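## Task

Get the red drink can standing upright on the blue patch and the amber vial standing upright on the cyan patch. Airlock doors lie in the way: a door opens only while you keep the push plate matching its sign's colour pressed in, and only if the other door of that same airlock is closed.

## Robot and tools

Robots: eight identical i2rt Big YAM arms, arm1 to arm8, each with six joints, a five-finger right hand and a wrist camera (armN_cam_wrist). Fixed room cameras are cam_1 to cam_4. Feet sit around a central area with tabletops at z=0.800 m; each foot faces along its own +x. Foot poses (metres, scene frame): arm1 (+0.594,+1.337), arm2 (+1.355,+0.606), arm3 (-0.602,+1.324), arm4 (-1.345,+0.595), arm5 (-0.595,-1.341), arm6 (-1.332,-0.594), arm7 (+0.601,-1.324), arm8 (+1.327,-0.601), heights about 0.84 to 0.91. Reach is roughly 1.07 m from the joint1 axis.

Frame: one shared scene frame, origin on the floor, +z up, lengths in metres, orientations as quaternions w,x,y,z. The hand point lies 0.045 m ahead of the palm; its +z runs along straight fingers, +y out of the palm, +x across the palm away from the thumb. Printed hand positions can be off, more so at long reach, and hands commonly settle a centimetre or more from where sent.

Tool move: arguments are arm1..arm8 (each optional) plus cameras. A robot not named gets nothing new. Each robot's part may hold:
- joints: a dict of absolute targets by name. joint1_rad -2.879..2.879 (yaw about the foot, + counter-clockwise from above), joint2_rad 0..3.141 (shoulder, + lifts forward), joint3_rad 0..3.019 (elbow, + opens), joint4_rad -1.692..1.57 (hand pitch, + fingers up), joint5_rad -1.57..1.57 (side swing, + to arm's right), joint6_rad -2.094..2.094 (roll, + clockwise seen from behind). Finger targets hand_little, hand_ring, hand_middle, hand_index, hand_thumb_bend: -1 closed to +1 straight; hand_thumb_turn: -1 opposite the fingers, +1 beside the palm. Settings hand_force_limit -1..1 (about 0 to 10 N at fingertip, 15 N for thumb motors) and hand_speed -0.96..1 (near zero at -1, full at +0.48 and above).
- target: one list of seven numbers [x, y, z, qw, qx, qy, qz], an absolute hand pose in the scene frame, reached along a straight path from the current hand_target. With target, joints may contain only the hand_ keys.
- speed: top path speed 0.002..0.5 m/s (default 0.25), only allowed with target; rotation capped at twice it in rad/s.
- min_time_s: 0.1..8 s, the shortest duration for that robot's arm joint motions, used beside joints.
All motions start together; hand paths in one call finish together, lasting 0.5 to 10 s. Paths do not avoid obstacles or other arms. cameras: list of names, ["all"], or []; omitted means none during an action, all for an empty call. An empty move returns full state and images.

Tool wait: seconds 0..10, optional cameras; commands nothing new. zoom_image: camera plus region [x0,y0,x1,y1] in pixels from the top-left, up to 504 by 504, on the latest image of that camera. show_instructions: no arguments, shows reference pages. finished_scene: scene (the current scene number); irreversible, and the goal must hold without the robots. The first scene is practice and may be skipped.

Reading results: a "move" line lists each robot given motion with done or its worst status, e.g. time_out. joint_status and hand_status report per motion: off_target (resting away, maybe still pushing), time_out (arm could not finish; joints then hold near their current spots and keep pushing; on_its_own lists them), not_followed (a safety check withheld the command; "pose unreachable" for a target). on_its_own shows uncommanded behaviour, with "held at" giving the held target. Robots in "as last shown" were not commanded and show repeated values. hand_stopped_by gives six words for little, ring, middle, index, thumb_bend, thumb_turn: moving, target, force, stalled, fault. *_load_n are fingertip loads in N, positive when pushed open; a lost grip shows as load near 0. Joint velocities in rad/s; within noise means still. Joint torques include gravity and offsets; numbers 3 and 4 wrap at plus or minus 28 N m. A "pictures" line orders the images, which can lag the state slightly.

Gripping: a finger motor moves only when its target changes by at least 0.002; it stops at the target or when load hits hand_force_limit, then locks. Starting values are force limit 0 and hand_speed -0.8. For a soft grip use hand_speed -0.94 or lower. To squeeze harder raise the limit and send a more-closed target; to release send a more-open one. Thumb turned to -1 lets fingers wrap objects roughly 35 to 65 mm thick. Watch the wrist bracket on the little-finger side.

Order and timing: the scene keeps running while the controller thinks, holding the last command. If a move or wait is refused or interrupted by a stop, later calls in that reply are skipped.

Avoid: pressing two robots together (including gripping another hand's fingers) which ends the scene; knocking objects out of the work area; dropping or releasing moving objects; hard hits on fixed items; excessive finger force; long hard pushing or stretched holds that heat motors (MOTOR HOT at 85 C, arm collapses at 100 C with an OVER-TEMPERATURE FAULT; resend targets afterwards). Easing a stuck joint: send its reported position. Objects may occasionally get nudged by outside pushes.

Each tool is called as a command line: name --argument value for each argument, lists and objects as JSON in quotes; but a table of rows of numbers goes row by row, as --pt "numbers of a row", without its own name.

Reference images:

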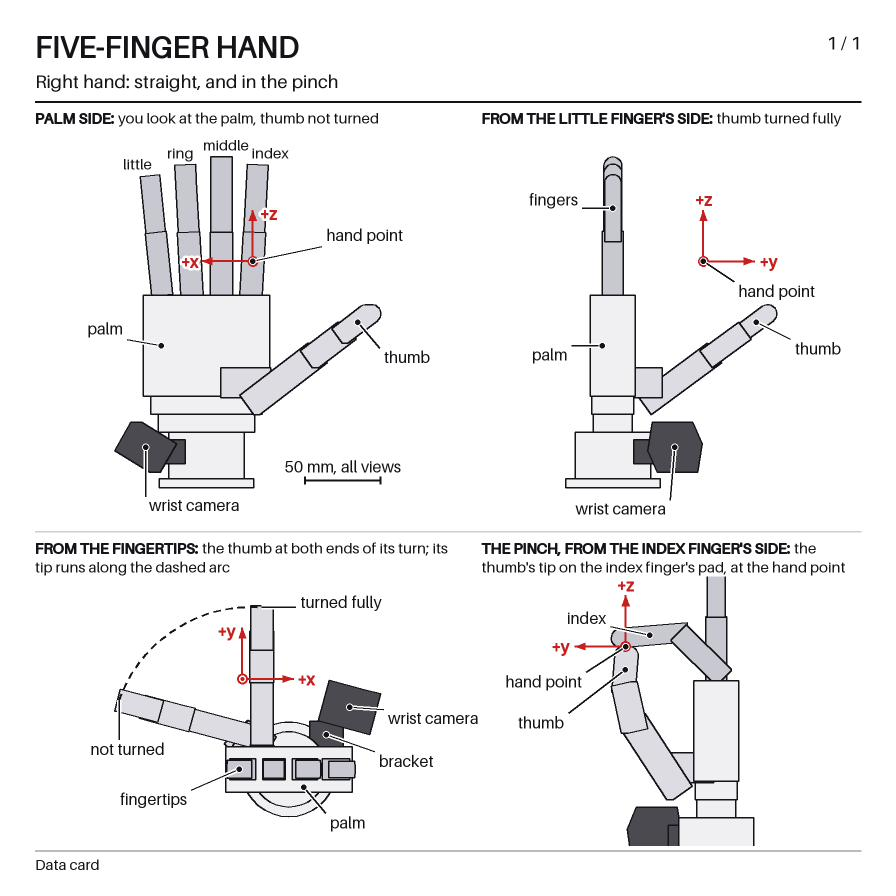

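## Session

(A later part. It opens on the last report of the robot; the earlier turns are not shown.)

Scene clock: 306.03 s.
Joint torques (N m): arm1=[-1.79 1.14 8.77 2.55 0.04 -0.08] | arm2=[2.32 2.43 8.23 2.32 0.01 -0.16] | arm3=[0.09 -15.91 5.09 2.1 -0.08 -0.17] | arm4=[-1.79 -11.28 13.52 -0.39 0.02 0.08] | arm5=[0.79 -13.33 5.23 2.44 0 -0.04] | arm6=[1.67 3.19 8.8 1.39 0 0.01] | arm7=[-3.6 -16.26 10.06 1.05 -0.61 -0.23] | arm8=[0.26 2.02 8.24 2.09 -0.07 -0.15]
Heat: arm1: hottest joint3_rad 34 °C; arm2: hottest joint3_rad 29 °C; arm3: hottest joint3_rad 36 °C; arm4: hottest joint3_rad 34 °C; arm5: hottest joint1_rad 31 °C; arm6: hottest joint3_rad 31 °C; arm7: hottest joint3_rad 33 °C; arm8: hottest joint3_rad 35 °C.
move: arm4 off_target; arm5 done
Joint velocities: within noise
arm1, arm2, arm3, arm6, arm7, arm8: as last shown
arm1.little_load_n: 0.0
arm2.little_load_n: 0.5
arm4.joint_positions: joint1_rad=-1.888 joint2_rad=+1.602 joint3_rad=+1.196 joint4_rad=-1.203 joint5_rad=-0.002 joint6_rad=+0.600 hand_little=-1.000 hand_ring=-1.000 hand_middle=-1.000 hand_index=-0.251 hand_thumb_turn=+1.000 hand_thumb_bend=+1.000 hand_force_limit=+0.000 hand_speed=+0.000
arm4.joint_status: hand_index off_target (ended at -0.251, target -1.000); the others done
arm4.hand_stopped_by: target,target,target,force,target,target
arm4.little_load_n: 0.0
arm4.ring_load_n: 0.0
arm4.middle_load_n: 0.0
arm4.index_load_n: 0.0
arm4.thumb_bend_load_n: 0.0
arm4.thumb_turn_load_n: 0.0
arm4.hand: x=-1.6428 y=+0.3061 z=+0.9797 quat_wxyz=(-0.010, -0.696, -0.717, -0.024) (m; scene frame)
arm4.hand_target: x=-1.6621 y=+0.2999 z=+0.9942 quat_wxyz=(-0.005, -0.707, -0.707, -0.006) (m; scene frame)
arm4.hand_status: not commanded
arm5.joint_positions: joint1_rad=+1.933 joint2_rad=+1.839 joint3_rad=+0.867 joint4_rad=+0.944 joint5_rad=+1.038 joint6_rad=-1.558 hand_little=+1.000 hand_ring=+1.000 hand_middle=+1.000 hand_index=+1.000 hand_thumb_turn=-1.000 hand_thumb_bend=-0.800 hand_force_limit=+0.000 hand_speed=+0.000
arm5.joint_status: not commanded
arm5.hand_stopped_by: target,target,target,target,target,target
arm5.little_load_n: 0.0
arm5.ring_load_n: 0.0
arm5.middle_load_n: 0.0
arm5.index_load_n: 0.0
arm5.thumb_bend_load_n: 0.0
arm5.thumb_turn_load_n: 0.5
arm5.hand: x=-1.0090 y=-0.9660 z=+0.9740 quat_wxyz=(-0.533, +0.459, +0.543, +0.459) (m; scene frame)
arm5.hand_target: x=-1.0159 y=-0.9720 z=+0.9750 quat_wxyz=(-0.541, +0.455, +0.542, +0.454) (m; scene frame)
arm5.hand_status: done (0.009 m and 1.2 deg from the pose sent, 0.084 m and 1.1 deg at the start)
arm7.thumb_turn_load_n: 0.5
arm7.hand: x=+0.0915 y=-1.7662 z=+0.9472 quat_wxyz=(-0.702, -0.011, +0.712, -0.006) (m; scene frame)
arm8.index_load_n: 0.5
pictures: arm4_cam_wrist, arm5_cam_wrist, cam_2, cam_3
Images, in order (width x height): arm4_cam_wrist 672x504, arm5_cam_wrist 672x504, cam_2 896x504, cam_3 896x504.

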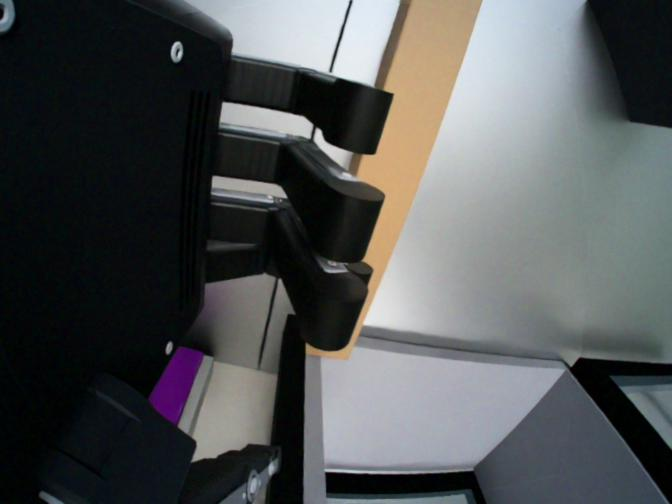

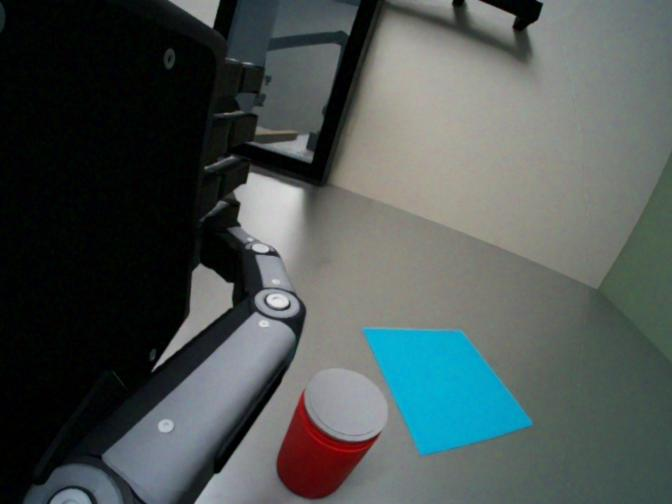

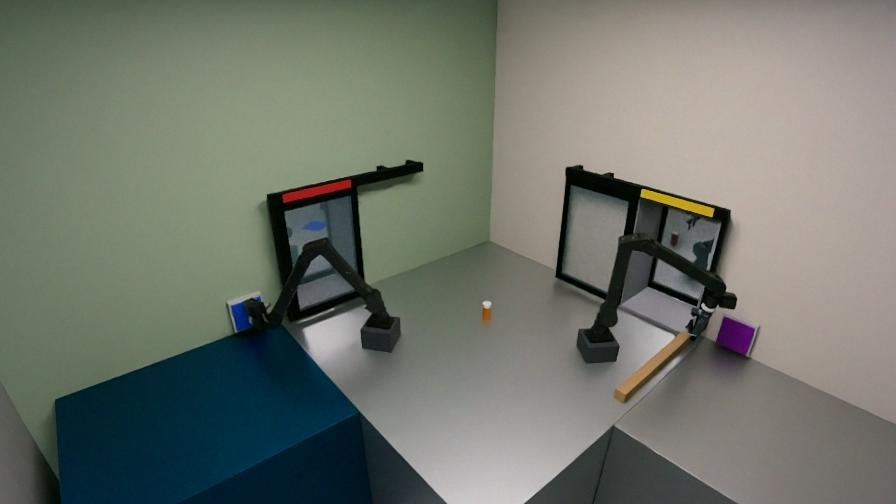

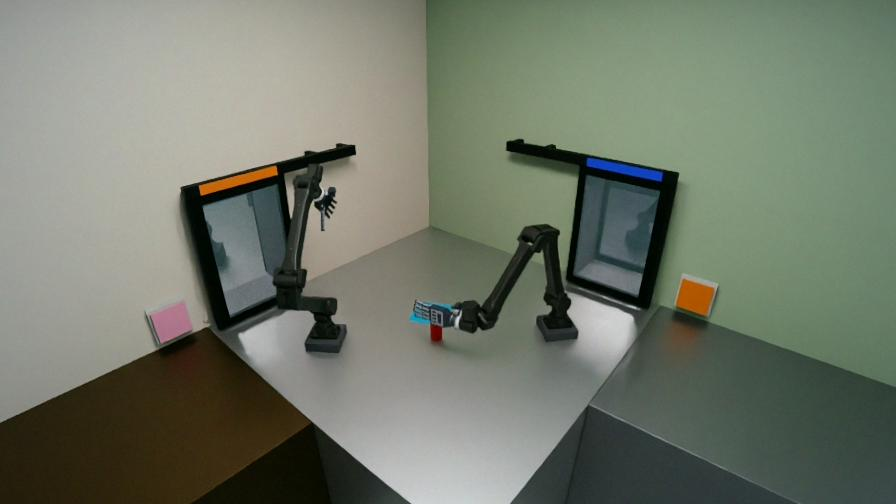

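move --arm4 '{"target":[-1.70,0.36,0.98,0,0.7071,0.7071,0],"speed":0.15,"joints":{"hand_index":-0.98}}' --arm5 '{"target":[-0.996,-0.940,0.975,-0.542,0.455,0.542,0.455],"speed":0.1,"joints":{"hand_thumb_bend":1}}' --cameras '["cam_2","arm4_cam_wrist","arm5_cam_wrist"]'

Scene clock: 331.20 s.
Joint torques (N m): arm1=[-1.79 1.2 8.76 2.54 0.05 -0.09] | arm2=[2.73 1.67 8.09 2.36 0.02 -0.14] | arm3=[0.03 -16.03 5.07 2.1 -0.08 -0.17] | arm4=[-1.44 -10.81 11.12 0.29 -0.14 -0.16] | arm5=[-1.44 -13.98 4.96 2.48 -0.07 -0.07] | arm6=[1.67 3.19 8.76 1.35 -0.01 0.01] | arm7=[-3.6 -16.26 10.07 1.05 -0.61 -0.23] | arm8=[0.15 1.96 8.24 2.07 -0.06 -0.15]
Heat: arm1: hottest joint3_rad 34 °C; arm2: hottest joint3_rad 29 °C; arm3: hottest joint3_rad 35 °C; arm4: hottest joint3_rad 35 °C; arm5: hottest joint1_rad 30 °C; arm6: hottest joint3_rad 31 °C; arm7: hottest joint3_rad 34 °C; arm8: hottest joint3_rad 35 °C.
move: arm4 off_target; arm5 done
Joint velocities: within noise
arm1, arm2, arm3, arm6, arm7, arm8: as last shown
arm1.thumb_bend_load_n: 0.5
arm2.little_load_n: 0.0
arm3.thumb_turn_load_n: 0.5
arm4.joint_positions: joint1_rad=-2.046 joint2_rad=+1.602 joint3_rad=+1.196 joint4_rad=-1.171 joint5_rad=+0.009 joint6_rad=+0.477 hand_little=-1.000 hand_ring=-1.000 hand_middle=-1.000 hand_index=-0.980 hand_thumb_turn=+1.000 hand_thumb_bend=+1.000 hand_force_limit=+0.000 hand_speed=+0.000
arm4.joint_status: all done
arm4.hand_stopped_by: target,target,target,target,target,target
arm4.little_load_n: 0.0
arm4.ring_load_n: 0.0
arm4.middle_load_n: 0.0
arm4.index_load_n: 0.0
arm4.thumb_bend_load_n: 0.0
arm4.thumb_turn_load_n: 0.0
arm4.hand: x=-1.6887 y=+0.3612 z=+0.9769 quat_wxyz=(-0.002, -0.709, -0.706, -0.011) (m; scene frame)
arm4.hand_target: x=-1.6999 y=+0.3601 z=+0.9802 quat_wxyz=(+0.000, -0.707, -0.707, +0.000) (m; scene frame)
arm4.hand_status: off_target (0.012 m and 1.3 deg from the pose sent, 0.079 m and 3.5 deg at the start)
arm5.joint_positions: joint1_rad=+1.881 joint2_rad=+1.839 joint3_rad=+0.852 joint4_rad=+0.954 joint5_rad=+0.962 joint6_rad=-1.558 hand_little=+1.000 hand_ring=+1.000 hand_middle=+1.000 hand_index=+1.000 hand_thumb_turn=-1.000 hand_thumb_bend=+1.000 hand_force_limit=+0.000 hand_speed=+0.000
arm5.joint_status: all done
arm5.hand_stopped_by: target,target,target,target,target,target
arm5.little_load_n: 0.0
arm5.ring_load_n: 0.0
arm5.middle_load_n: 0.0
arm5.index_load_n: 0.0
arm5.thumb_bend_load_n: 0.0
arm5.thumb_turn_load_n: 0.0
arm5.hand: x=-1.0000 y=-0.9446 z=+0.9700 quat_wxyz=(-0.537, +0.452, +0.550, +0.452) (m; scene frame)
arm5.hand_target: x=-0.9961 y=-0.9401 z=+0.9751 quat_wxyz=(-0.542, +0.455, +0.542, +0.455) (m; scene frame)
arm5.hand_status: done (0.008 m and 1.1 deg from the pose sent, 0.029 m and 1.2 deg at the start)
arm7.thumb_turn_load_n: 0.0
arm8.middle_load_n: -0.5
arm8.index_load_n: 0.0
pictures: arm4_cam_wrist, arm5_cam_wrist, cam_2
Images, in order (width x height): arm4_cam_wrist 672x504, arm5_cam_wrist 672x504, cam_2 896x504.

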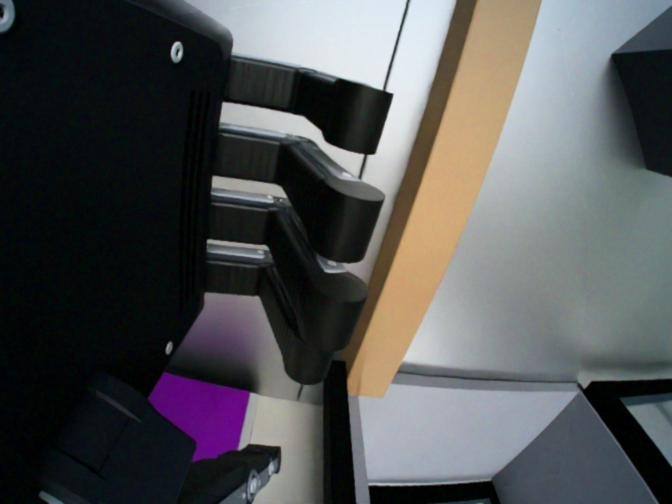

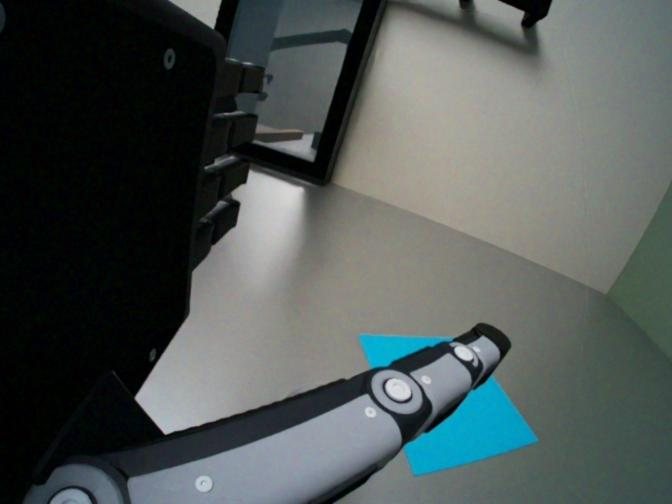

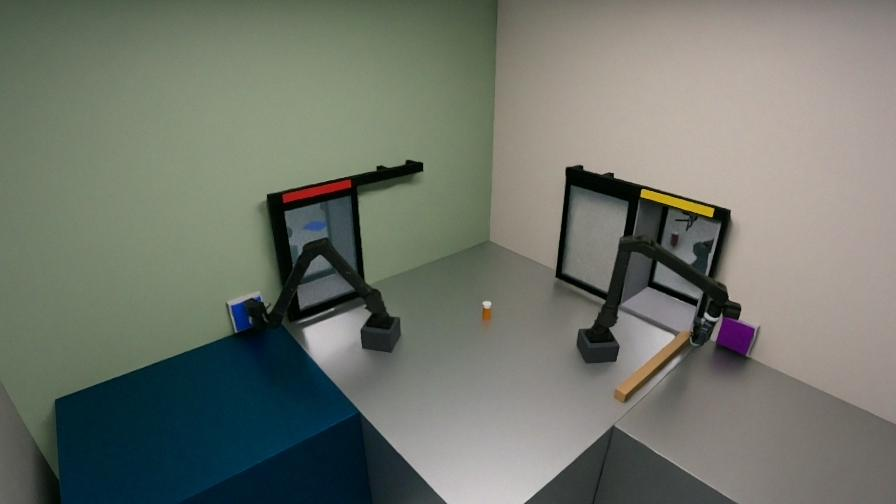

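move --arm4 '{"target":[-1.70,0.36,0.85,0,0.7071,0.7071,0],"speed":0.12}' --arm5 '{"target":[-0.986,-0.931,0.93,-0.542,0.455,0.542,0.455],"speed":0.08}' --cameras '["cam_2","cam_3","arm4_cam_wrist","arm5_cam_wrist"]'

zoom_image --camera "cam_3" --region '[380, 260, 520, 370]'

zoom_image --camera "cam_2" --region '[600, 230, 780, 420]'

Scene clock: 340.43 s.
Joint torques (N m): arm1=[-1.67 1.08 8.8 2.54 0.05 -0.09] | arm2=[2.2 2.37 8.17 2.54 0.06 -0.17] | arm3=[0.03 -16.03 5.09 2.11 -0.08 -0.17] | arm4=[-1.55 -12.34 7.99 0.31 -0.14 -0.16] | arm5=[-1.96 -13.33 4.27 2.54 -0.1 -0.07] | arm6=[1.67 3.14 8.79 1.4 0 0.01] | arm7=[-3.6 -16.26 10.06 1.05 -0.61 -0.23] | arm8=[0.15 2.02 8.25 2.09 -0.07 -0.15]
Heat: arm1: hottest joint3_rad 34 °C; arm2: hottest joint3_rad 29 °C; arm3: hottest joint3_rad 35 °C; arm4: hottest joint3_rad 34 °C; arm5: hottest joint1_rad 30 °C; arm6: hottest joint3_rad 31 °C; arm7: hottest joint3_rad 34 °C; arm8: hottest joint3_rad 35 °C.
move: arm4 done; arm5 done
Joint velocities: within noise
arm1, arm2, arm3, arm6, arm7, arm8: as last shown
arm1.thumb_bend_load_n: 0.0
arm1.thumb_turn_load_n: 0.5
arm2.little_load_n: -0.5
arm3.thumb_turn_load_n: 0.0
arm4.joint_positions: joint1_rad=-2.046 joint2_rad=+1.799 joint3_rad=+1.066 joint4_rad=-0.838 joint5_rad=+0.009 joint6_rad=+0.475 hand_little=-1.000 hand_ring=-1.000 hand_middle=-1.000 hand_index=-0.980 hand_thumb_turn=+1.000 hand_thumb_bend=+1.000 hand_force_limit=+0.000 hand_speed=+0.000
arm4.joint_status: not commanded
arm4.hand_stopped_by: target,target,target,target,target,target
arm4.little_load_n: 0.0
arm4.ring_load_n: 0.0
arm4.middle_load_n: 0.0
arm4.index_load_n: 0.0
arm4.thumb_bend_load_n: -0.5
arm4.thumb_turn_load_n: 0.0
arm4.hand: x=-1.6930 y=+0.3581 z=+0.8495 quat_wxyz=(-0.001, -0.708, -0.706, -0.007) (m; scene frame)
arm4.hand_target: x=-1.6999 y=+0.3601 z=+0.8500 quat_wxyz=(+0.000, -0.707, -0.707, +0.000) (m; scene frame)
arm4.hand_status: done (0.007 m and 0.8 deg from the pose sent, 0.127 m and 1.3 deg at the start)
arm5.joint_positions: joint1_rad=+1.861 joint2_rad=+1.937 joint3_rad=+0.833 joint4_rad=+1.083 joint5_rad=+0.936 joint6_rad=-1.558 hand_little=+1.000 hand_ring=+1.000 hand_middle=+1.000 hand_index=+1.000 hand_thumb_turn=-1.000 hand_thumb_bend=+1.000 hand_force_limit=+0.000 hand_speed=+0.000
arm5.joint_status: not commanded
arm5.hand_stopped_by: target,target,target,target,target,target
arm5.little_load_n: 0.0
arm5.ring_load_n: 0.0
arm5.middle_load_n: 0.0
arm5.index_load_n: 0.0
arm5.thumb_bend_load_n: 0.0
arm5.thumb_turn_load_n: 0.5
arm5.hand: x=-0.9928 y=-0.9378 z=+0.9313 quat_wxyz=(-0.543, +0.452, +0.547, +0.449) (m; scene frame)
arm5.hand_target: x=-0.9859 y=-0.9311 z=+0.9301 quat_wxyz=(-0.541, +0.455, +0.542, +0.455) (m; scene frame)
arm5.hand_status: done (0.010 m and 0.9 deg from the pose sent, 0.044 m and 1.2 deg at the start)
arm8.middle_load_n: 0.0
pictures: arm4_cam_wrist, arm5_cam_wrist, cam_2, cam_3
Images, in order (width x height): arm4_cam_wrist 672x504, arm5_cam_wrist 672x504, cam_2 896x504, cam_3 896x504.

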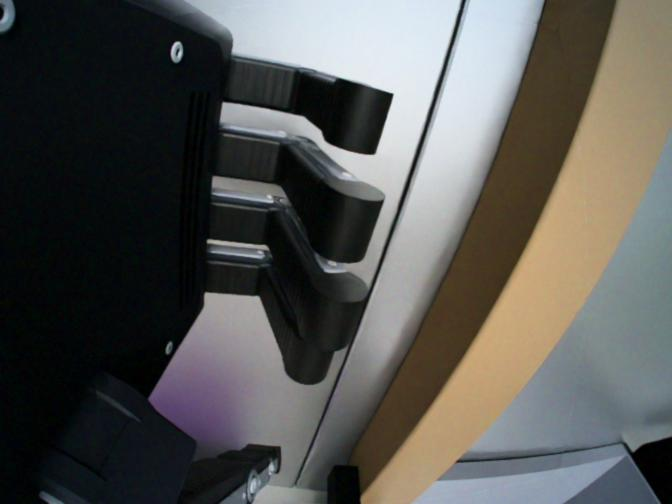

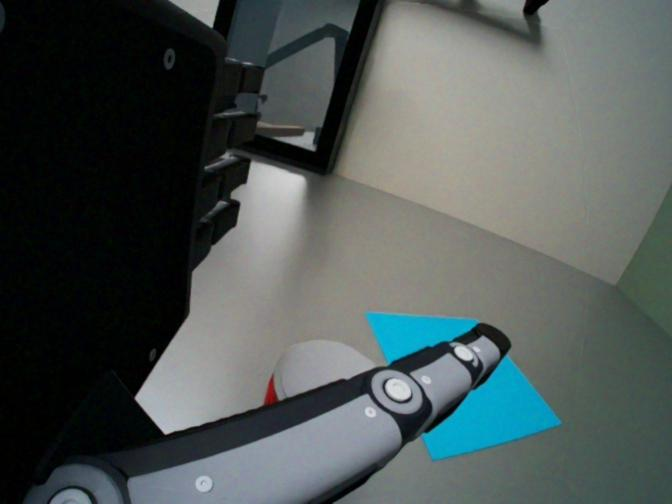

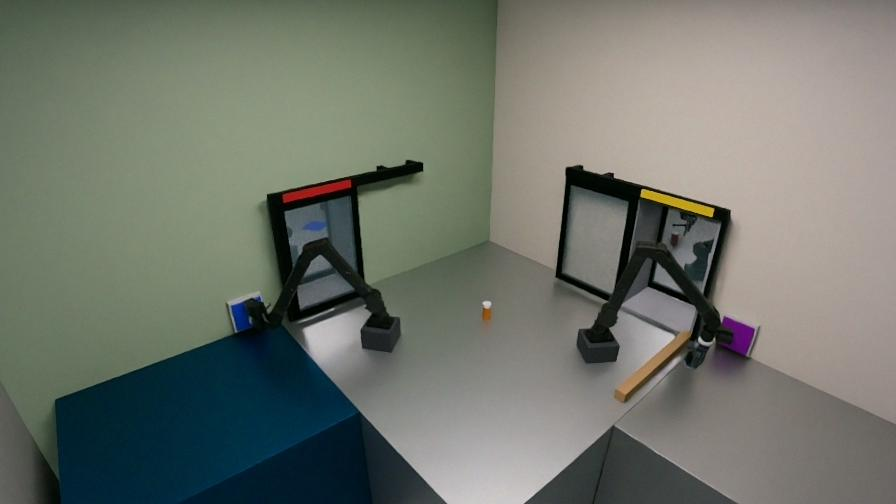

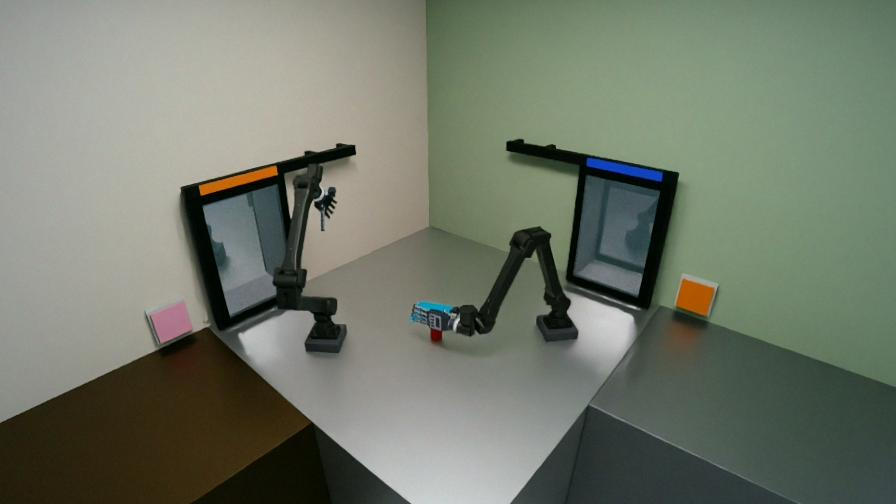

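Scaled by 3.600 from the camera's 896x504 image, which has a finer 1280x720 frame.

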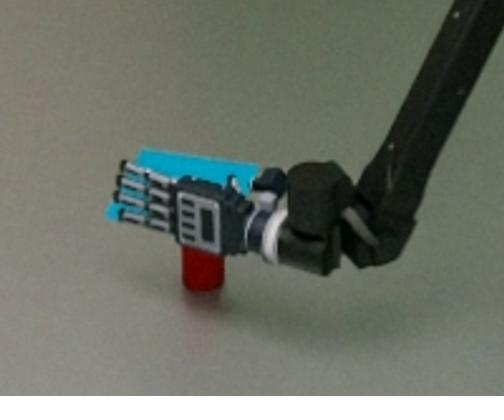

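Scaled by 2.653 from the camera's 896x504 image, which has a finer 1280x720 frame.

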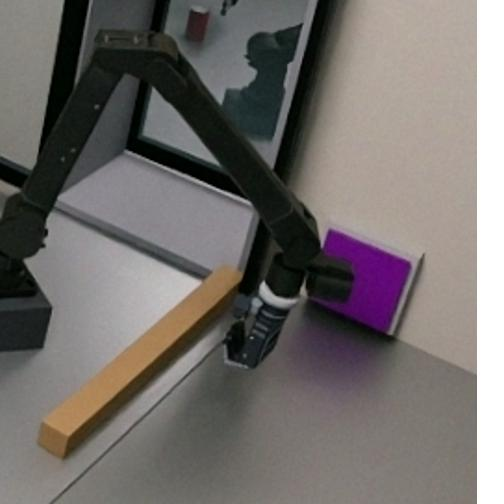

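move --arm4 '{"target":[-1.70,0.36,0.826,0,0.7071,0.7071,0],"speed":0.06}' --arm5 '{"target":[-0.981,-0.930,0.860,-0.542,0.455,0.542,0.455],"speed":0.06}' --cameras '["arm5_cam_wrist"]'

move --arm4 '{"target":[-1.56,0.36,0.826,0,0.7071,0.7071,0],"speed":0.08}' --arm5 '{"joints":{"hand_index":-0.4,"hand_middle":-0.4,"hand_thumb_bend":-0.4,"hand_ring":0.2,"hand_little":0.4,"hand_force_limit":-0.1,"hand_speed":-0.92}}' --cameras '["cam_2","arm4_cam_wrist","arm5_cam_wrist"]'

Scene clock: 349.97 s.
Joint torques (N m): arm1=[-1.61 1.08 8.77 2.54 0.05 -0.08] | arm2=[1.49 1.55 8.03 2.63 0.06 -0.16] | arm3=[0.09 -16.09 5.07 2.13 -0.08 -0.17] | arm4=[-1.61 -12.1 7.34 0.34 -0.15 -0.16] | arm5=[-1.96 -14.15 4.08 2.51 -0.09 -0.08] | arm6=[1.73 3.25 8.77 1.36 -0.02 0.01] | arm7=[-3.6 -16.26 10.06 1.05 -0.61 -0.23] | arm8=[0.21 2.02 8.24 2.09 -0.07 -0.15]
Heat: arm1: hottest joint3_rad 34 °C; arm2: hottest joint3_rad 29 °C; arm3: hottest joint3_rad 35 °C; arm4: hottest joint3_rad 34 °C; arm5: hottest joint1_rad 30 °C; arm6: hottest joint3_rad 31 °C; arm7: hottest joint3_rad 34 °C; arm8: hottest joint3_rad 35 °C.
move: arm4 done; arm5 done
Joint velocities: within noise
arm1, arm2, arm3, arm6, arm7, arm8: as last shown
arm1.thumb_turn_load_n: 0.0
arm2.little_load_n: 0.0
arm4.joint_positions: joint1_rad=-2.046 joint2_rad=+1.840 joint3_rad=+1.056 joint4_rad=-0.778 joint5_rad=+0.009 joint6_rad=+0.474 hand_little=-1.000 hand_ring=-1.000 hand_middle=-1.000 hand_index=-0.980 hand_thumb_turn=+1.000 hand_thumb_bend=+1.000 hand_force_limit=+0.000 hand_speed=+0.000
arm4.joint_status: not commanded
arm4.hand_stopped_by: target,target,target,target,target,target
arm4.little_load_n: 0.0
arm4.ring_load_n: 0.0
arm4.middle_load_n: 0.0
arm4.index_load_n: 0.0
arm4.thumb_bend_load_n: 0.0
arm4.thumb_turn_load_n: 0.0
arm4.hand: x=-1.6956 y=+0.3566 z=+0.8283 quat_wxyz=(+0.000, -0.708, -0.706, -0.003) (m; scene frame)
arm4.hand_target: x=-1.6999 y=+0.3600 z=+0.8260 quat_wxyz=(+0.000, -0.707, -0.707, +0.000) (m; scene frame)
arm4.hand_status: done (0.006 m and 0.3 deg from the pose sent, 0.025 m and 0.8 deg at the start)
arm5.joint_positions: joint1_rad=+1.855 joint2_rad=+2.134 joint3_rad=+0.833 joint4_rad=+1.264 joint5_rad=+0.929 joint6_rad=-1.558 hand_little=+1.000 hand_ring=+1.000 hand_middle=+1.000 hand_index=+1.000 hand_thumb_turn=-1.000 hand_thumb_bend=+1.000 hand_force_limit=+0.000 hand_speed=+0.000
arm5.joint_status: not commanded
arm5.hand_stopped_by: target,target,target,target,target,target
arm5.little_load_n: 0.0
arm5.ring_load_n: -0.5
arm5.middle_load_n: 0.0
arm5.index_load_n: 0.0
arm5.thumb_bend_load_n: 0.0
arm5.thumb_turn_load_n: 0.0
arm5.hand: x=-0.9829 y=-0.9393 z=+0.8565 quat_wxyz=(-0.537, +0.451, +0.553, +0.450) (m; scene frame)
arm5.hand_target: x=-0.9808 y=-0.9302 z=+0.8600 quat_wxyz=(-0.541, +0.455, +0.542, +0.455) (m; scene frame)
arm5.hand_status: done (0.010 m and 1.5 deg from the pose sent, 0.073 m and 0.9 deg at the start)
arm7.thumb_turn_load_n: 0.5
pictures: arm5_cam_wrist
Images, in order (width x height): arm5_cam_wrist 672x504.

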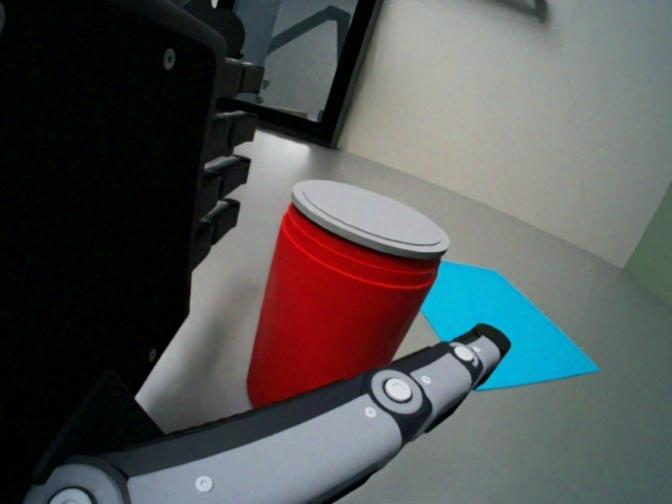

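Scene clock: 355.80 s.
Joint torques (N m): arm1=[-1.67 1.14 8.79 2.54 0.05 -0.08] | arm2=[2.02 2.14 8.38 2.45 0.06 -0.14] | arm3=[-0.03 -16.09 5.08 2.09 -0.08 -0.17] | arm4=[0.56 -10.11 6.05 0.31 -0.03 0.08] | arm5=[-1.9 -14.15 4.08 2.5 -0.04 -0.09] | arm6=[1.55 3.14 8.79 1.35 -0.02 0.01] | arm7=[-3.6 -16.26 10.06 1.05 -0.61 -0.23] | arm8=[0.21 2.02 8.24 2.09 -0.07 -0.15]
Heat: arm1: hottest joint3_rad 34 °C; arm2: hottest joint3_rad 29 °C; arm3: hottest joint3_rad 35 °C; arm4: hottest joint3_rad 33 °C; arm5: hottest joint1_rad 30 °C; arm6: hottest joint3_rad 31 °C; arm7: hottest joint3_rad 34 °C; arm8: hottest joint3_rad 35 °C.
move: arm4 done; arm5 off_target
Joint velocities: within noise
arm1.joint_positions: joint1_rad=+0.806 joint2_rad=+0.631 joint3_rad=+1.351 joint4_rad=-1.536 joint5_rad=+0.000 joint6_rad=-1.200 hand_little=+1.000 hand_ring=+1.000 hand_middle=+1.000 hand_index=+1.000 hand_thumb_turn=+1.000 hand_thumb_bend=+1.000 hand_force_limit=+0.000 hand_speed=-0.800
arm1.joint_status: not commanded
arm1.hand_stopped_by: target,target,target,target,target,target
arm1.little_load_n: 0.0
arm1.ring_load_n: 0.0
arm1.middle_load_n: 0.0
arm1.index_load_n: 0.0
arm1.thumb_bend_load_n: 0.0
arm1.thumb_turn_load_n: 0.0
arm1.hand: x=+0.5855 y=+1.1425 z=+1.3020 quat_wxyz=(+0.177, +0.596, -0.713, +0.324) (m; scene frame)
arm1.hand_target: x=+0.5857 y=+1.1417 z=+1.3138 quat_wxyz=(+0.184, +0.593, -0.708, +0.336) (m; scene frame)
arm1.hand_status: not commanded
arm2.joint_positions: joint1_rad=-0.604 joint2_rad=+0.646 joint3_rad=+1.465 joint4_rad=-1.536 joint5_rad=+0.000 joint6_rad=-1.200 hand_little=+1.000 hand_ring=+1.000 hand_middle=+1.000 hand_index=+1.000 hand_thumb_turn=+1.000 hand_thumb_bend=+1.000 hand_force_limit=+0.000 hand_speed=-0.800
arm2.joint_status: not commanded
arm2.hand_stopped_by: target,target,target,target,target,target
arm2.little_load_n: 0.0
arm2.ring_load_n: 0.0
arm2.middle_load_n: 0.0
arm2.index_load_n: 0.0
arm2.thumb_bend_load_n: 0.0
arm2.thumb_turn_load_n: 0.0
arm2.hand: x=+1.1585 y=+0.6280 z=+1.3679 quat_wxyz=(+0.402, -0.125, -0.903, +0.089) (m; scene frame)
arm2.hand_target: x=+1.1592 y=+0.6280 z=+1.3753 quat_wxyz=(+0.410, -0.125, -0.899, +0.091) (m; scene frame)
arm2.hand_status: not commanded
arm3, arm7: as last shown
arm4.joint_positions: joint1_rad=-1.890 joint2_rad=+1.631 joint3_rad=+0.701 joint4_rad=-0.654 joint5_rad=+0.008 joint6_rad=+0.630 hand_little=-1.000 hand_ring=-1.000 hand_middle=-1.000 hand_index=-0.980 hand_thumb_turn=+1.000 hand_thumb_bend=+1.000 hand_force_limit=+0.000 hand_speed=+0.000
arm4.joint_status: not commanded
arm4.hand_stopped_by: target,target,target,target,target,target
arm4.little_load_n: 0.0
arm4.ring_load_n: 0.0
arm4.middle_load_n: 0.0
arm4.index_load_n: 0.0
arm4.thumb_bend_load_n: 0.0
arm4.thumb_turn_load_n: 0.0
arm4.hand: x=-1.5580 y=+0.3677 z=+0.8215 quat_wxyz=(-0.002, -0.708, -0.707, -0.013) (m; scene frame)
arm4.hand_target: x=-1.5599 y=+0.3601 z=+0.8260 quat_wxyz=(+0.000, -0.707, -0.707, +0.000) (m; scene frame)
arm4.hand_status: done (0.009 m and 1.5 deg from the pose sent, 0.136 m and 0.3 deg at the start)
arm5.joint_positions: joint1_rad=+1.854 joint2_rad=+2.134 joint3_rad=+0.833 joint4_rad=+1.264 joint5_rad=+0.928 joint6_rad=-1.558 hand_little=+0.400 hand_ring=+0.200 hand_middle=+0.127 hand_index=+0.149 hand_thumb_turn=-1.000 hand_thumb_bend=+0.566 hand_force_limit=-0.100 hand_speed=-0.920
arm5.joint_status: hand_middle off_target (ended at +0.127, target -0.400); hand_index off_target (ended at +0.149, target -0.400); hand_thumb_bend off_target (ended at +0.566, target -0.400); the others done
arm5.hand_stopped_by: target,target,force,force,force,target
arm5.little_load_n: 0.0
arm5.ring_load_n: 0.0
arm5.middle_load_n: 6.0
arm5.index_load_n: 2.5
arm5.thumb_bend_load_n: 11.5
arm5.thumb_turn_load_n: 1.0
arm5.hand: x=-0.9828 y=-0.9389 z=+0.8565 quat_wxyz=(-0.537, +0.450, +0.553, +0.450) (m; scene frame)
arm5.hand_target: x=-0.9808 y=-0.9302 z=+0.8600 quat_wxyz=(-0.541, +0.455, +0.542, +0.455) (m; scene frame)
arm5.hand_status: not commanded
arm6.joint_positions: joint1_rad=-0.042 joint2_rad=+0.616 joint3_rad=+1.476 joint4_rad=-1.536 joint5_rad=+0.000 joint6_rad=-1.200 hand_little=+1.000 hand_ring=+1.000 hand_middle=+1.000 hand_index=+1.000 hand_thumb_turn=+1.000 hand_thumb_bend=+1.000 hand_force_limit=+0.000 hand_speed=-0.800
arm6.joint_status: not commanded
arm6.hand_stopped_by: target,target,target,target,target,target
arm6.little_load_n: 0.0
arm6.ring_load_n: 0.0
arm6.middle_load_n: 0.0
arm6.index_load_n: 0.0
arm6.thumb_bend_load_n: -0.5
arm6.thumb_turn_load_n: 0.0
arm6.hand: x=-1.1586 y=-0.5311 z=+1.3333 quat_wxyz=(-0.208, +0.895, +0.108, +0.380) (m; scene frame)
arm6.hand_target: x=-1.1595 y=-0.5318 z=+1.3416 quat_wxyz=(-0.213, +0.890, +0.107, +0.389) (m; scene frame)
arm6.hand_status: not commanded
arm7.thumb_turn_load_n: 0.0
arm8.joint_positions: joint1_rad=+0.481 joint2_rad=+0.606 joint3_rad=+1.446 joint4_rad=-1.536 joint5_rad=+0.000 joint6_rad=-1.200 hand_little=+1.000 hand_ring=+1.000 hand_middle=+1.000 hand_index=+1.000 hand_thumb_turn=+1.000 hand_thumb_bend=+1.000 hand_force_limit=+0.000 hand_speed=-0.800
arm8.joint_status: not commanded
arm8.hand_stopped_by: target,target,target,target,target,target
arm8.little_load_n: 0.0
arm8.ring_load_n: 0.0
arm8.middle_load_n: 0.0
arm8.index_load_n: 0.0
arm8.thumb_bend_load_n: 0.0
arm8.thumb_turn_load_n: 0.0
arm8.hand: x=+1.1528 y=-0.5378 z=+1.3264 quat_wxyz=(-0.418, +0.222, +0.880, -0.046) (m; scene frame)
arm8.hand_target: x=+1.1530 y=-0.5379 z=+1.3369 quat_wxyz=(-0.430, +0.220, +0.874, -0.048) (m; scene frame)
arm8.hand_status: not commanded
pictures: arm4_cam_wrist, arm5_cam_wrist, cam_2
Images, in order (width x height): arm4_cam_wrist 672x504, arm5_cam_wrist 672x504, cam_2 896x504.

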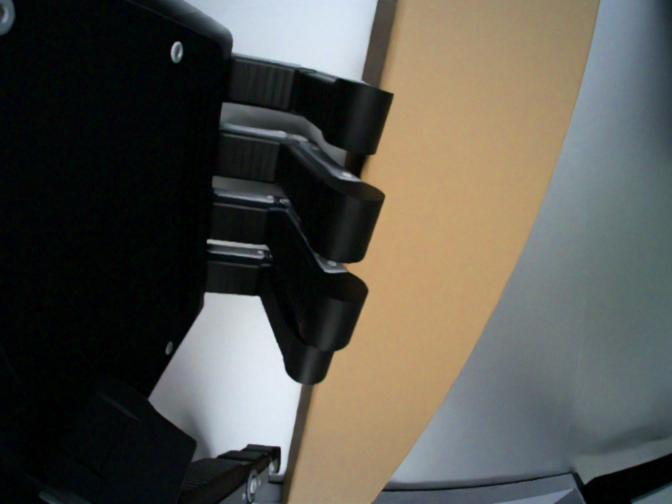

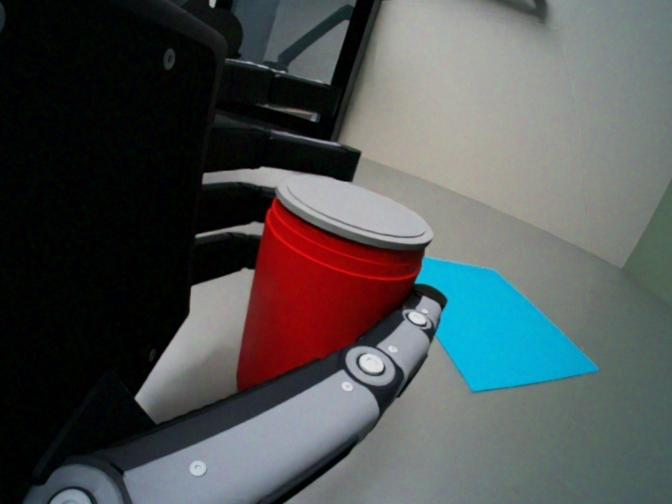

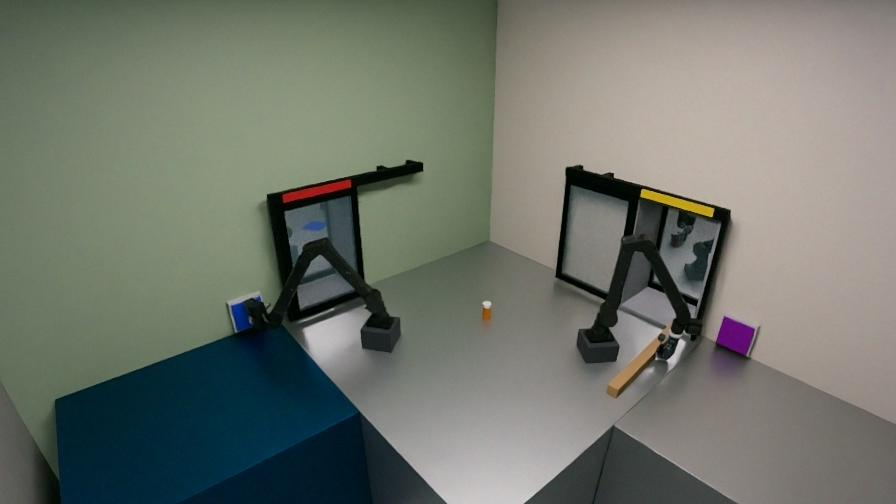

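move --arm5 '{"target":[-0.981,-0.930,1.12,-0.541,0.455,0.542,0.455],"speed":0.15}' --cameras '["cam_3","arm5_cam_wrist","cam_2"]'

zoom_image --camera "cam_2" --region '[590, 260, 740, 420]'

Scene clock: 370.70 s.
Joint torques (N m): arm1=[-1.73 1.14 8.79 2.54 0.05 -0.09] | arm2=[2.14 2.2 8.34 2.3 0.02 -0.15] | arm3=[-0.09 -15.97 5.11 2.11 -0.08 -0.18] | arm4=[0.56 -10.11 6.06 0.29 -0.03 0.08] | arm5=[-1.9 -13.33 10.96 1.62 0.03 -0.1] | arm6=[1.85 3.19 8.76 1.39 0 0.01] | arm7=[-3.6 -16.26 10.07 1.05 -0.61 -0.23] | arm8=[0.15 2.08 8.24 2.07 -0.06 -0.15]
Heat: arm1: hottest joint3_rad 34 °C; arm2: hottest joint3_rad 29 °C; arm3: hottest joint3_rad 35 °C; arm4: hottest joint3_rad 32 °C; arm5: hottest joint1_rad 30 °C; arm6: hottest joint3_rad 31 °C; arm7: hottest joint3_rad 34 °C; arm8: hottest joint3_rad 35 °C.
move: arm5 off_target
Joint velocities: within noise
arm1, arm2, arm3, arm4, arm6, arm7, arm8: as last shown
arm3.thumb_bend_load_n: -0.5
arm4.index_load_n: 0.5
arm5.joint_positions: joint1_rad=+1.853 joint2_rad=+1.533 joint3_rad=+0.873 joint4_rad=+0.569 joint5_rad=+0.928 joint6_rad=-1.558 hand_little=+0.400 hand_ring=+0.200 hand_middle=+0.127 hand_index=+0.149 hand_thumb_turn=-1.000 hand_thumb_bend=+0.566 hand_force_limit=-0.100 hand_speed=-0.920
arm5.joint_status: not commanded
arm5.hand_stopped_by: target,target,force,force,force,target
arm5.little_load_n: 0.0
arm5.ring_load_n: 0.0
arm5.middle_load_n: 6.5
arm5.index_load_n: 2.0
arm5.thumb_bend_load_n: 11.5
arm5.thumb_turn_load_n: 1.0
arm5.hand: x=-0.9742 y=-0.9435 z=+1.0804 quat_wxyz=(-0.518, +0.446, +0.571, +0.455) (m; scene frame)
arm5.hand_target: x=-0.9789 y=-0.9317 z=+1.1201 quat_wxyz=(-0.541, +0.455, +0.542, +0.455) (m; scene frame)
arm5.hand_status: off_target (0.042 m and 4.3 deg from the pose sent, 0.264 m and 1.5 deg at the start)
arm6.thumb_bend_load_n: 0.0
arm7.index_load_n: 0.5
pictures: arm5_cam_wrist, cam_2, cam_3
Images, in order (width x height): arm5_cam_wrist 672x504, cam_2 896x504, cam_3 896x504.

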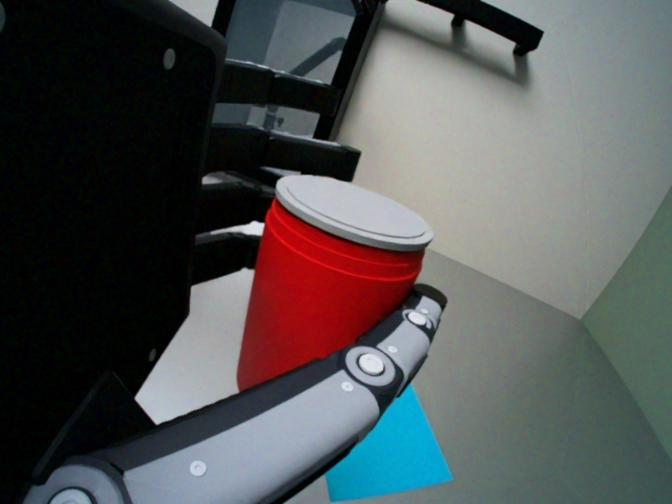

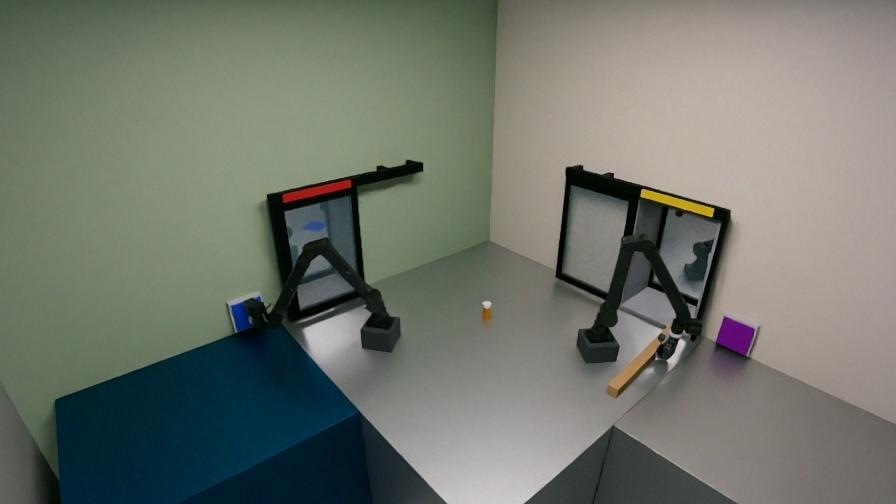

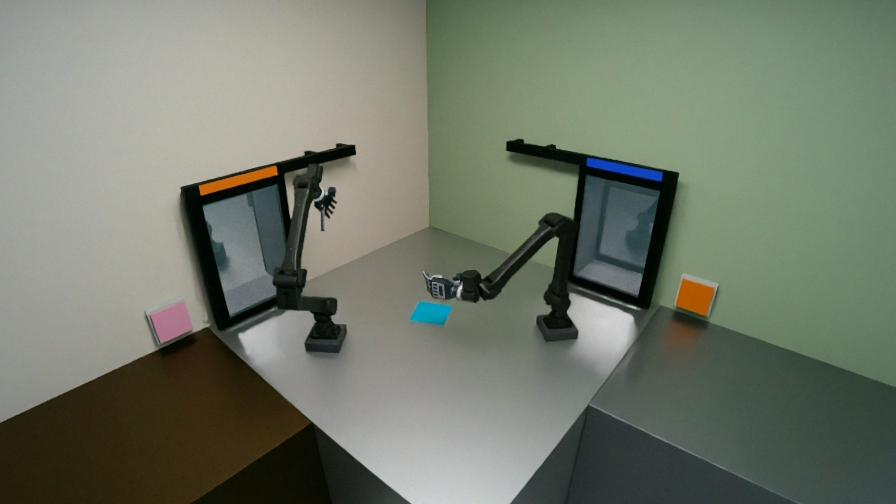

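Scaled by 3.150 from the camera's 896x504 image, which has a finer 1280x720 frame.

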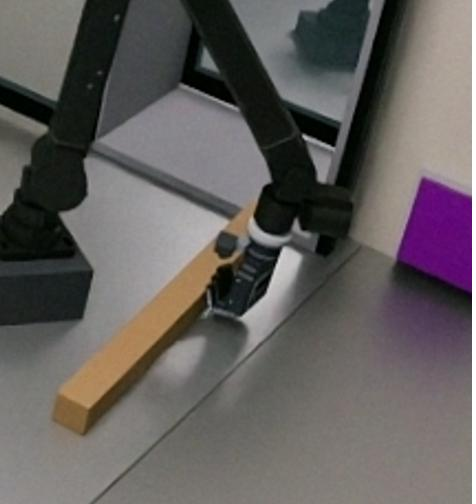

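move --arm4 '{"target":[-1.45,0.39,0.828,0,0.7071,0.7071,0],"speed":0.08}' --arm5 '{"joints":{"joint1_rad":1.2,"joint2_rad":0.47,"joint3_rad":0.54,"joint4_rad":-0.03,"joint5_rad":0.6,"joint6_rad":-1.571},"min_time_s":3}' --cameras '["cam_2","cam_3","arm4_cam_wrist"]'

zoom_image --camera "cam_2" --region '[580, 260, 730, 420]'

Scene clock: 382.43 s.
Joint torques (N m): arm1=[-1.79 1.14 8.81 2.54 0.05 -0.08] | arm2=[1.32 2.32 8.42 2.47 0.08 -0.15] | arm3=[0.03 -16.09 5.09 2.09 -0.08 -0.17] | arm4=[0.62 -6.12 5.82 0.17 0.01 0.08] | arm5=[-1.79 -0.32 8.85 1.84 -0.13 -0.12] | arm6=[1.67 3.08 8.76 1.39 -0.01 0.02] | arm7=[-3.6 -16.26 10.06 1.05 -0.61 -0.23] | arm8=[0.15 2.02 8.25 2.09 -0.07 -0.15]
Heat: arm1: hottest joint3_rad 34 °C; arm2: hottest joint3_rad 29 °C; arm3: hottest joint3_rad 35 °C; arm4: hottest joint3_rad 31 °C; arm5: hottest joint1_rad 30 °C; arm6: hottest joint3_rad 31 °C; arm7: hottest joint3_rad 34 °C; arm8: hottest joint3_rad 35 °C.
move: arm4 done; arm5 done
Joint velocities: within noise
arm1, arm2, arm6, arm7, arm8: as last shown
arm3.joint_positions: joint1_rad=+2.025 joint2_rad=+2.153 joint3_rad=+1.134 joint4_rad=+0.991 joint5_rad=+1.113 joint6_rad=-1.559 hand_little=-1.000 hand_ring=-1.000 hand_middle=-1.000 hand_index=-1.000 hand_thumb_turn=-1.000 hand_thumb_bend=+1.000 hand_force_limit=+0.000 hand_speed=+0.000
arm3.joint_status: not commanded
arm3.hand_stopped_by: target,target,target,target,target,target
arm3.little_load_n: 0.0
arm3.ring_load_n: 0.0
arm3.middle_load_n: 0.0
arm3.index_load_n: 0.0
arm3.thumb_bend_load_n: 0.0
arm3.thumb_turn_load_n: 0.0
arm3.hand: x=-0.1556 y=+1.7623 z=+0.9554 quat_wxyz=(+0.006, +0.715, -0.001, +0.699) (m; scene frame)
arm3.hand_target: x=-0.1579 y=+1.7677 z=+0.9611 quat_wxyz=(-0.002, +0.711, -0.003, +0.703) (m; scene frame)
arm3.hand_status: not commanded
arm4.joint_positions: joint1_rad=-1.713 joint2_rad=+1.392 joint3_rad=+0.426 joint4_rad=-0.611 joint5_rad=+0.009 joint6_rad=+0.807 hand_little=-1.000 hand_ring=-1.000 hand_middle=-1.000 hand_index=-0.980 hand_thumb_turn=+1.000 hand_thumb_bend=+1.000 hand_force_limit=+0.000 hand_speed=+0.000
arm4.joint_status: not commanded
arm4.hand_stopped_by: target,target,target,target,target,target
arm4.little_load_n: 0.0
arm4.ring_load_n: 0.0
arm4.middle_load_n: 0.0
arm4.index_load_n: 0.0
arm4.thumb_bend_load_n: 0.0
arm4.thumb_turn_load_n: 0.0
arm4.hand: x=-1.4498 y=+0.3952 z=+0.8257 quat_wxyz=(-0.001, -0.708, -0.707, -0.009) (m; scene frame)
arm4.hand_target: x=-1.4500 y=+0.3899 z=+0.8281 quat_wxyz=(+0.000, -0.707, -0.707, +0.000) (m; scene frame)
arm4.hand_status: done (0.006 m and 1.0 deg from the pose sent, 0.111 m and 1.5 deg at the start)
arm5.joint_positions: joint1_rad=+1.216 joint2_rad=+0.481 joint3_rad=+0.531 joint4_rad=-0.029 joint5_rad=+0.602 joint6_rad=-1.558 hand_little=+0.400 hand_ring=+0.200 hand_middle=+0.127 hand_index=+0.149 hand_thumb_turn=-1.000 hand_thumb_bend=+0.566 hand_force_limit=-0.100 hand_speed=-0.920
arm5.joint_status: all done
arm5.hand_stopped_by: target,target,force,force,force,target
arm5.little_load_n: 0.0
arm5.ring_load_n: 0.0
arm5.middle_load_n: 6.0
arm5.index_load_n: 2.5
arm5.thumb_bend_load_n: 11.5
arm5.thumb_turn_load_n: 1.0
arm5.hand: x=-0.5901 y=-1.0028 z=+1.2026 quat_wxyz=(-0.481, +0.531, +0.456, +0.528) (m; scene frame)
arm5.hand_target: x=-0.5835 y=-1.0051 z=+1.2116 quat_wxyz=(-0.480, +0.529, +0.449, +0.536) (m; scene frame)
arm5.hand_status: not commanded
arm6.thumb_bend_load_n: 0.5
arm7.index_load_n: 0.0
pictures: arm4_cam_wrist, cam_2, cam_3
Images, in order (width x height): arm4_cam_wrist 672x504, cam_2 896x504, cam_3 896x504.

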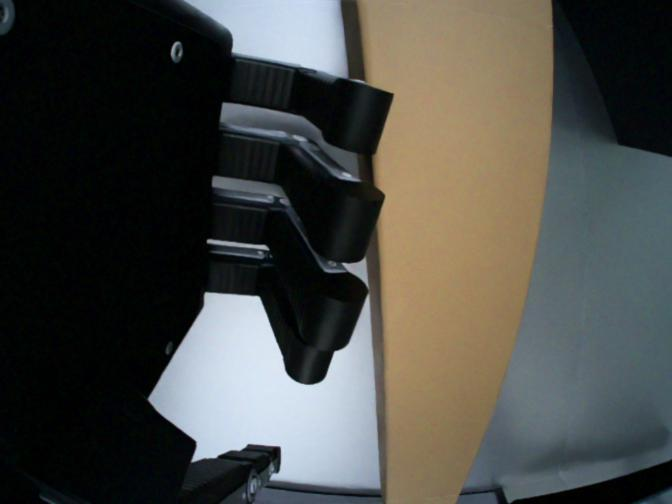

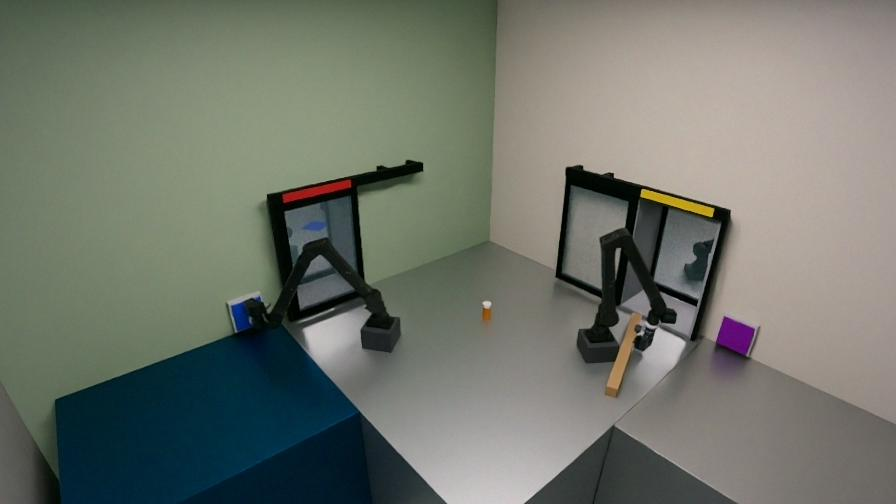

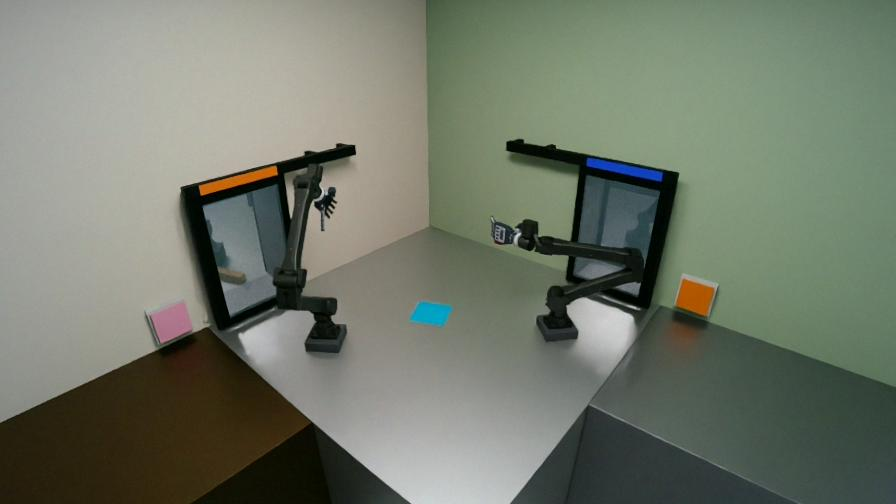

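Scaled by 3.150 from the camera's 896x504 image, which has a finer 1280x720 frame.

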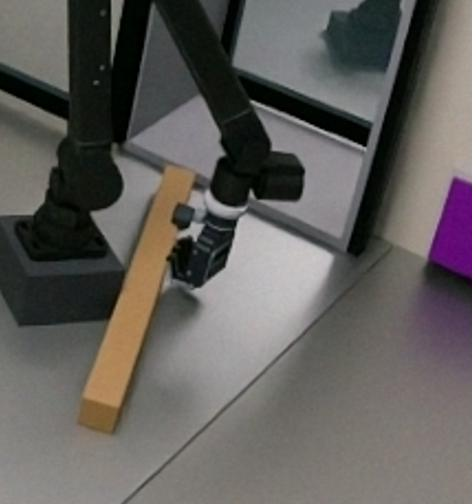

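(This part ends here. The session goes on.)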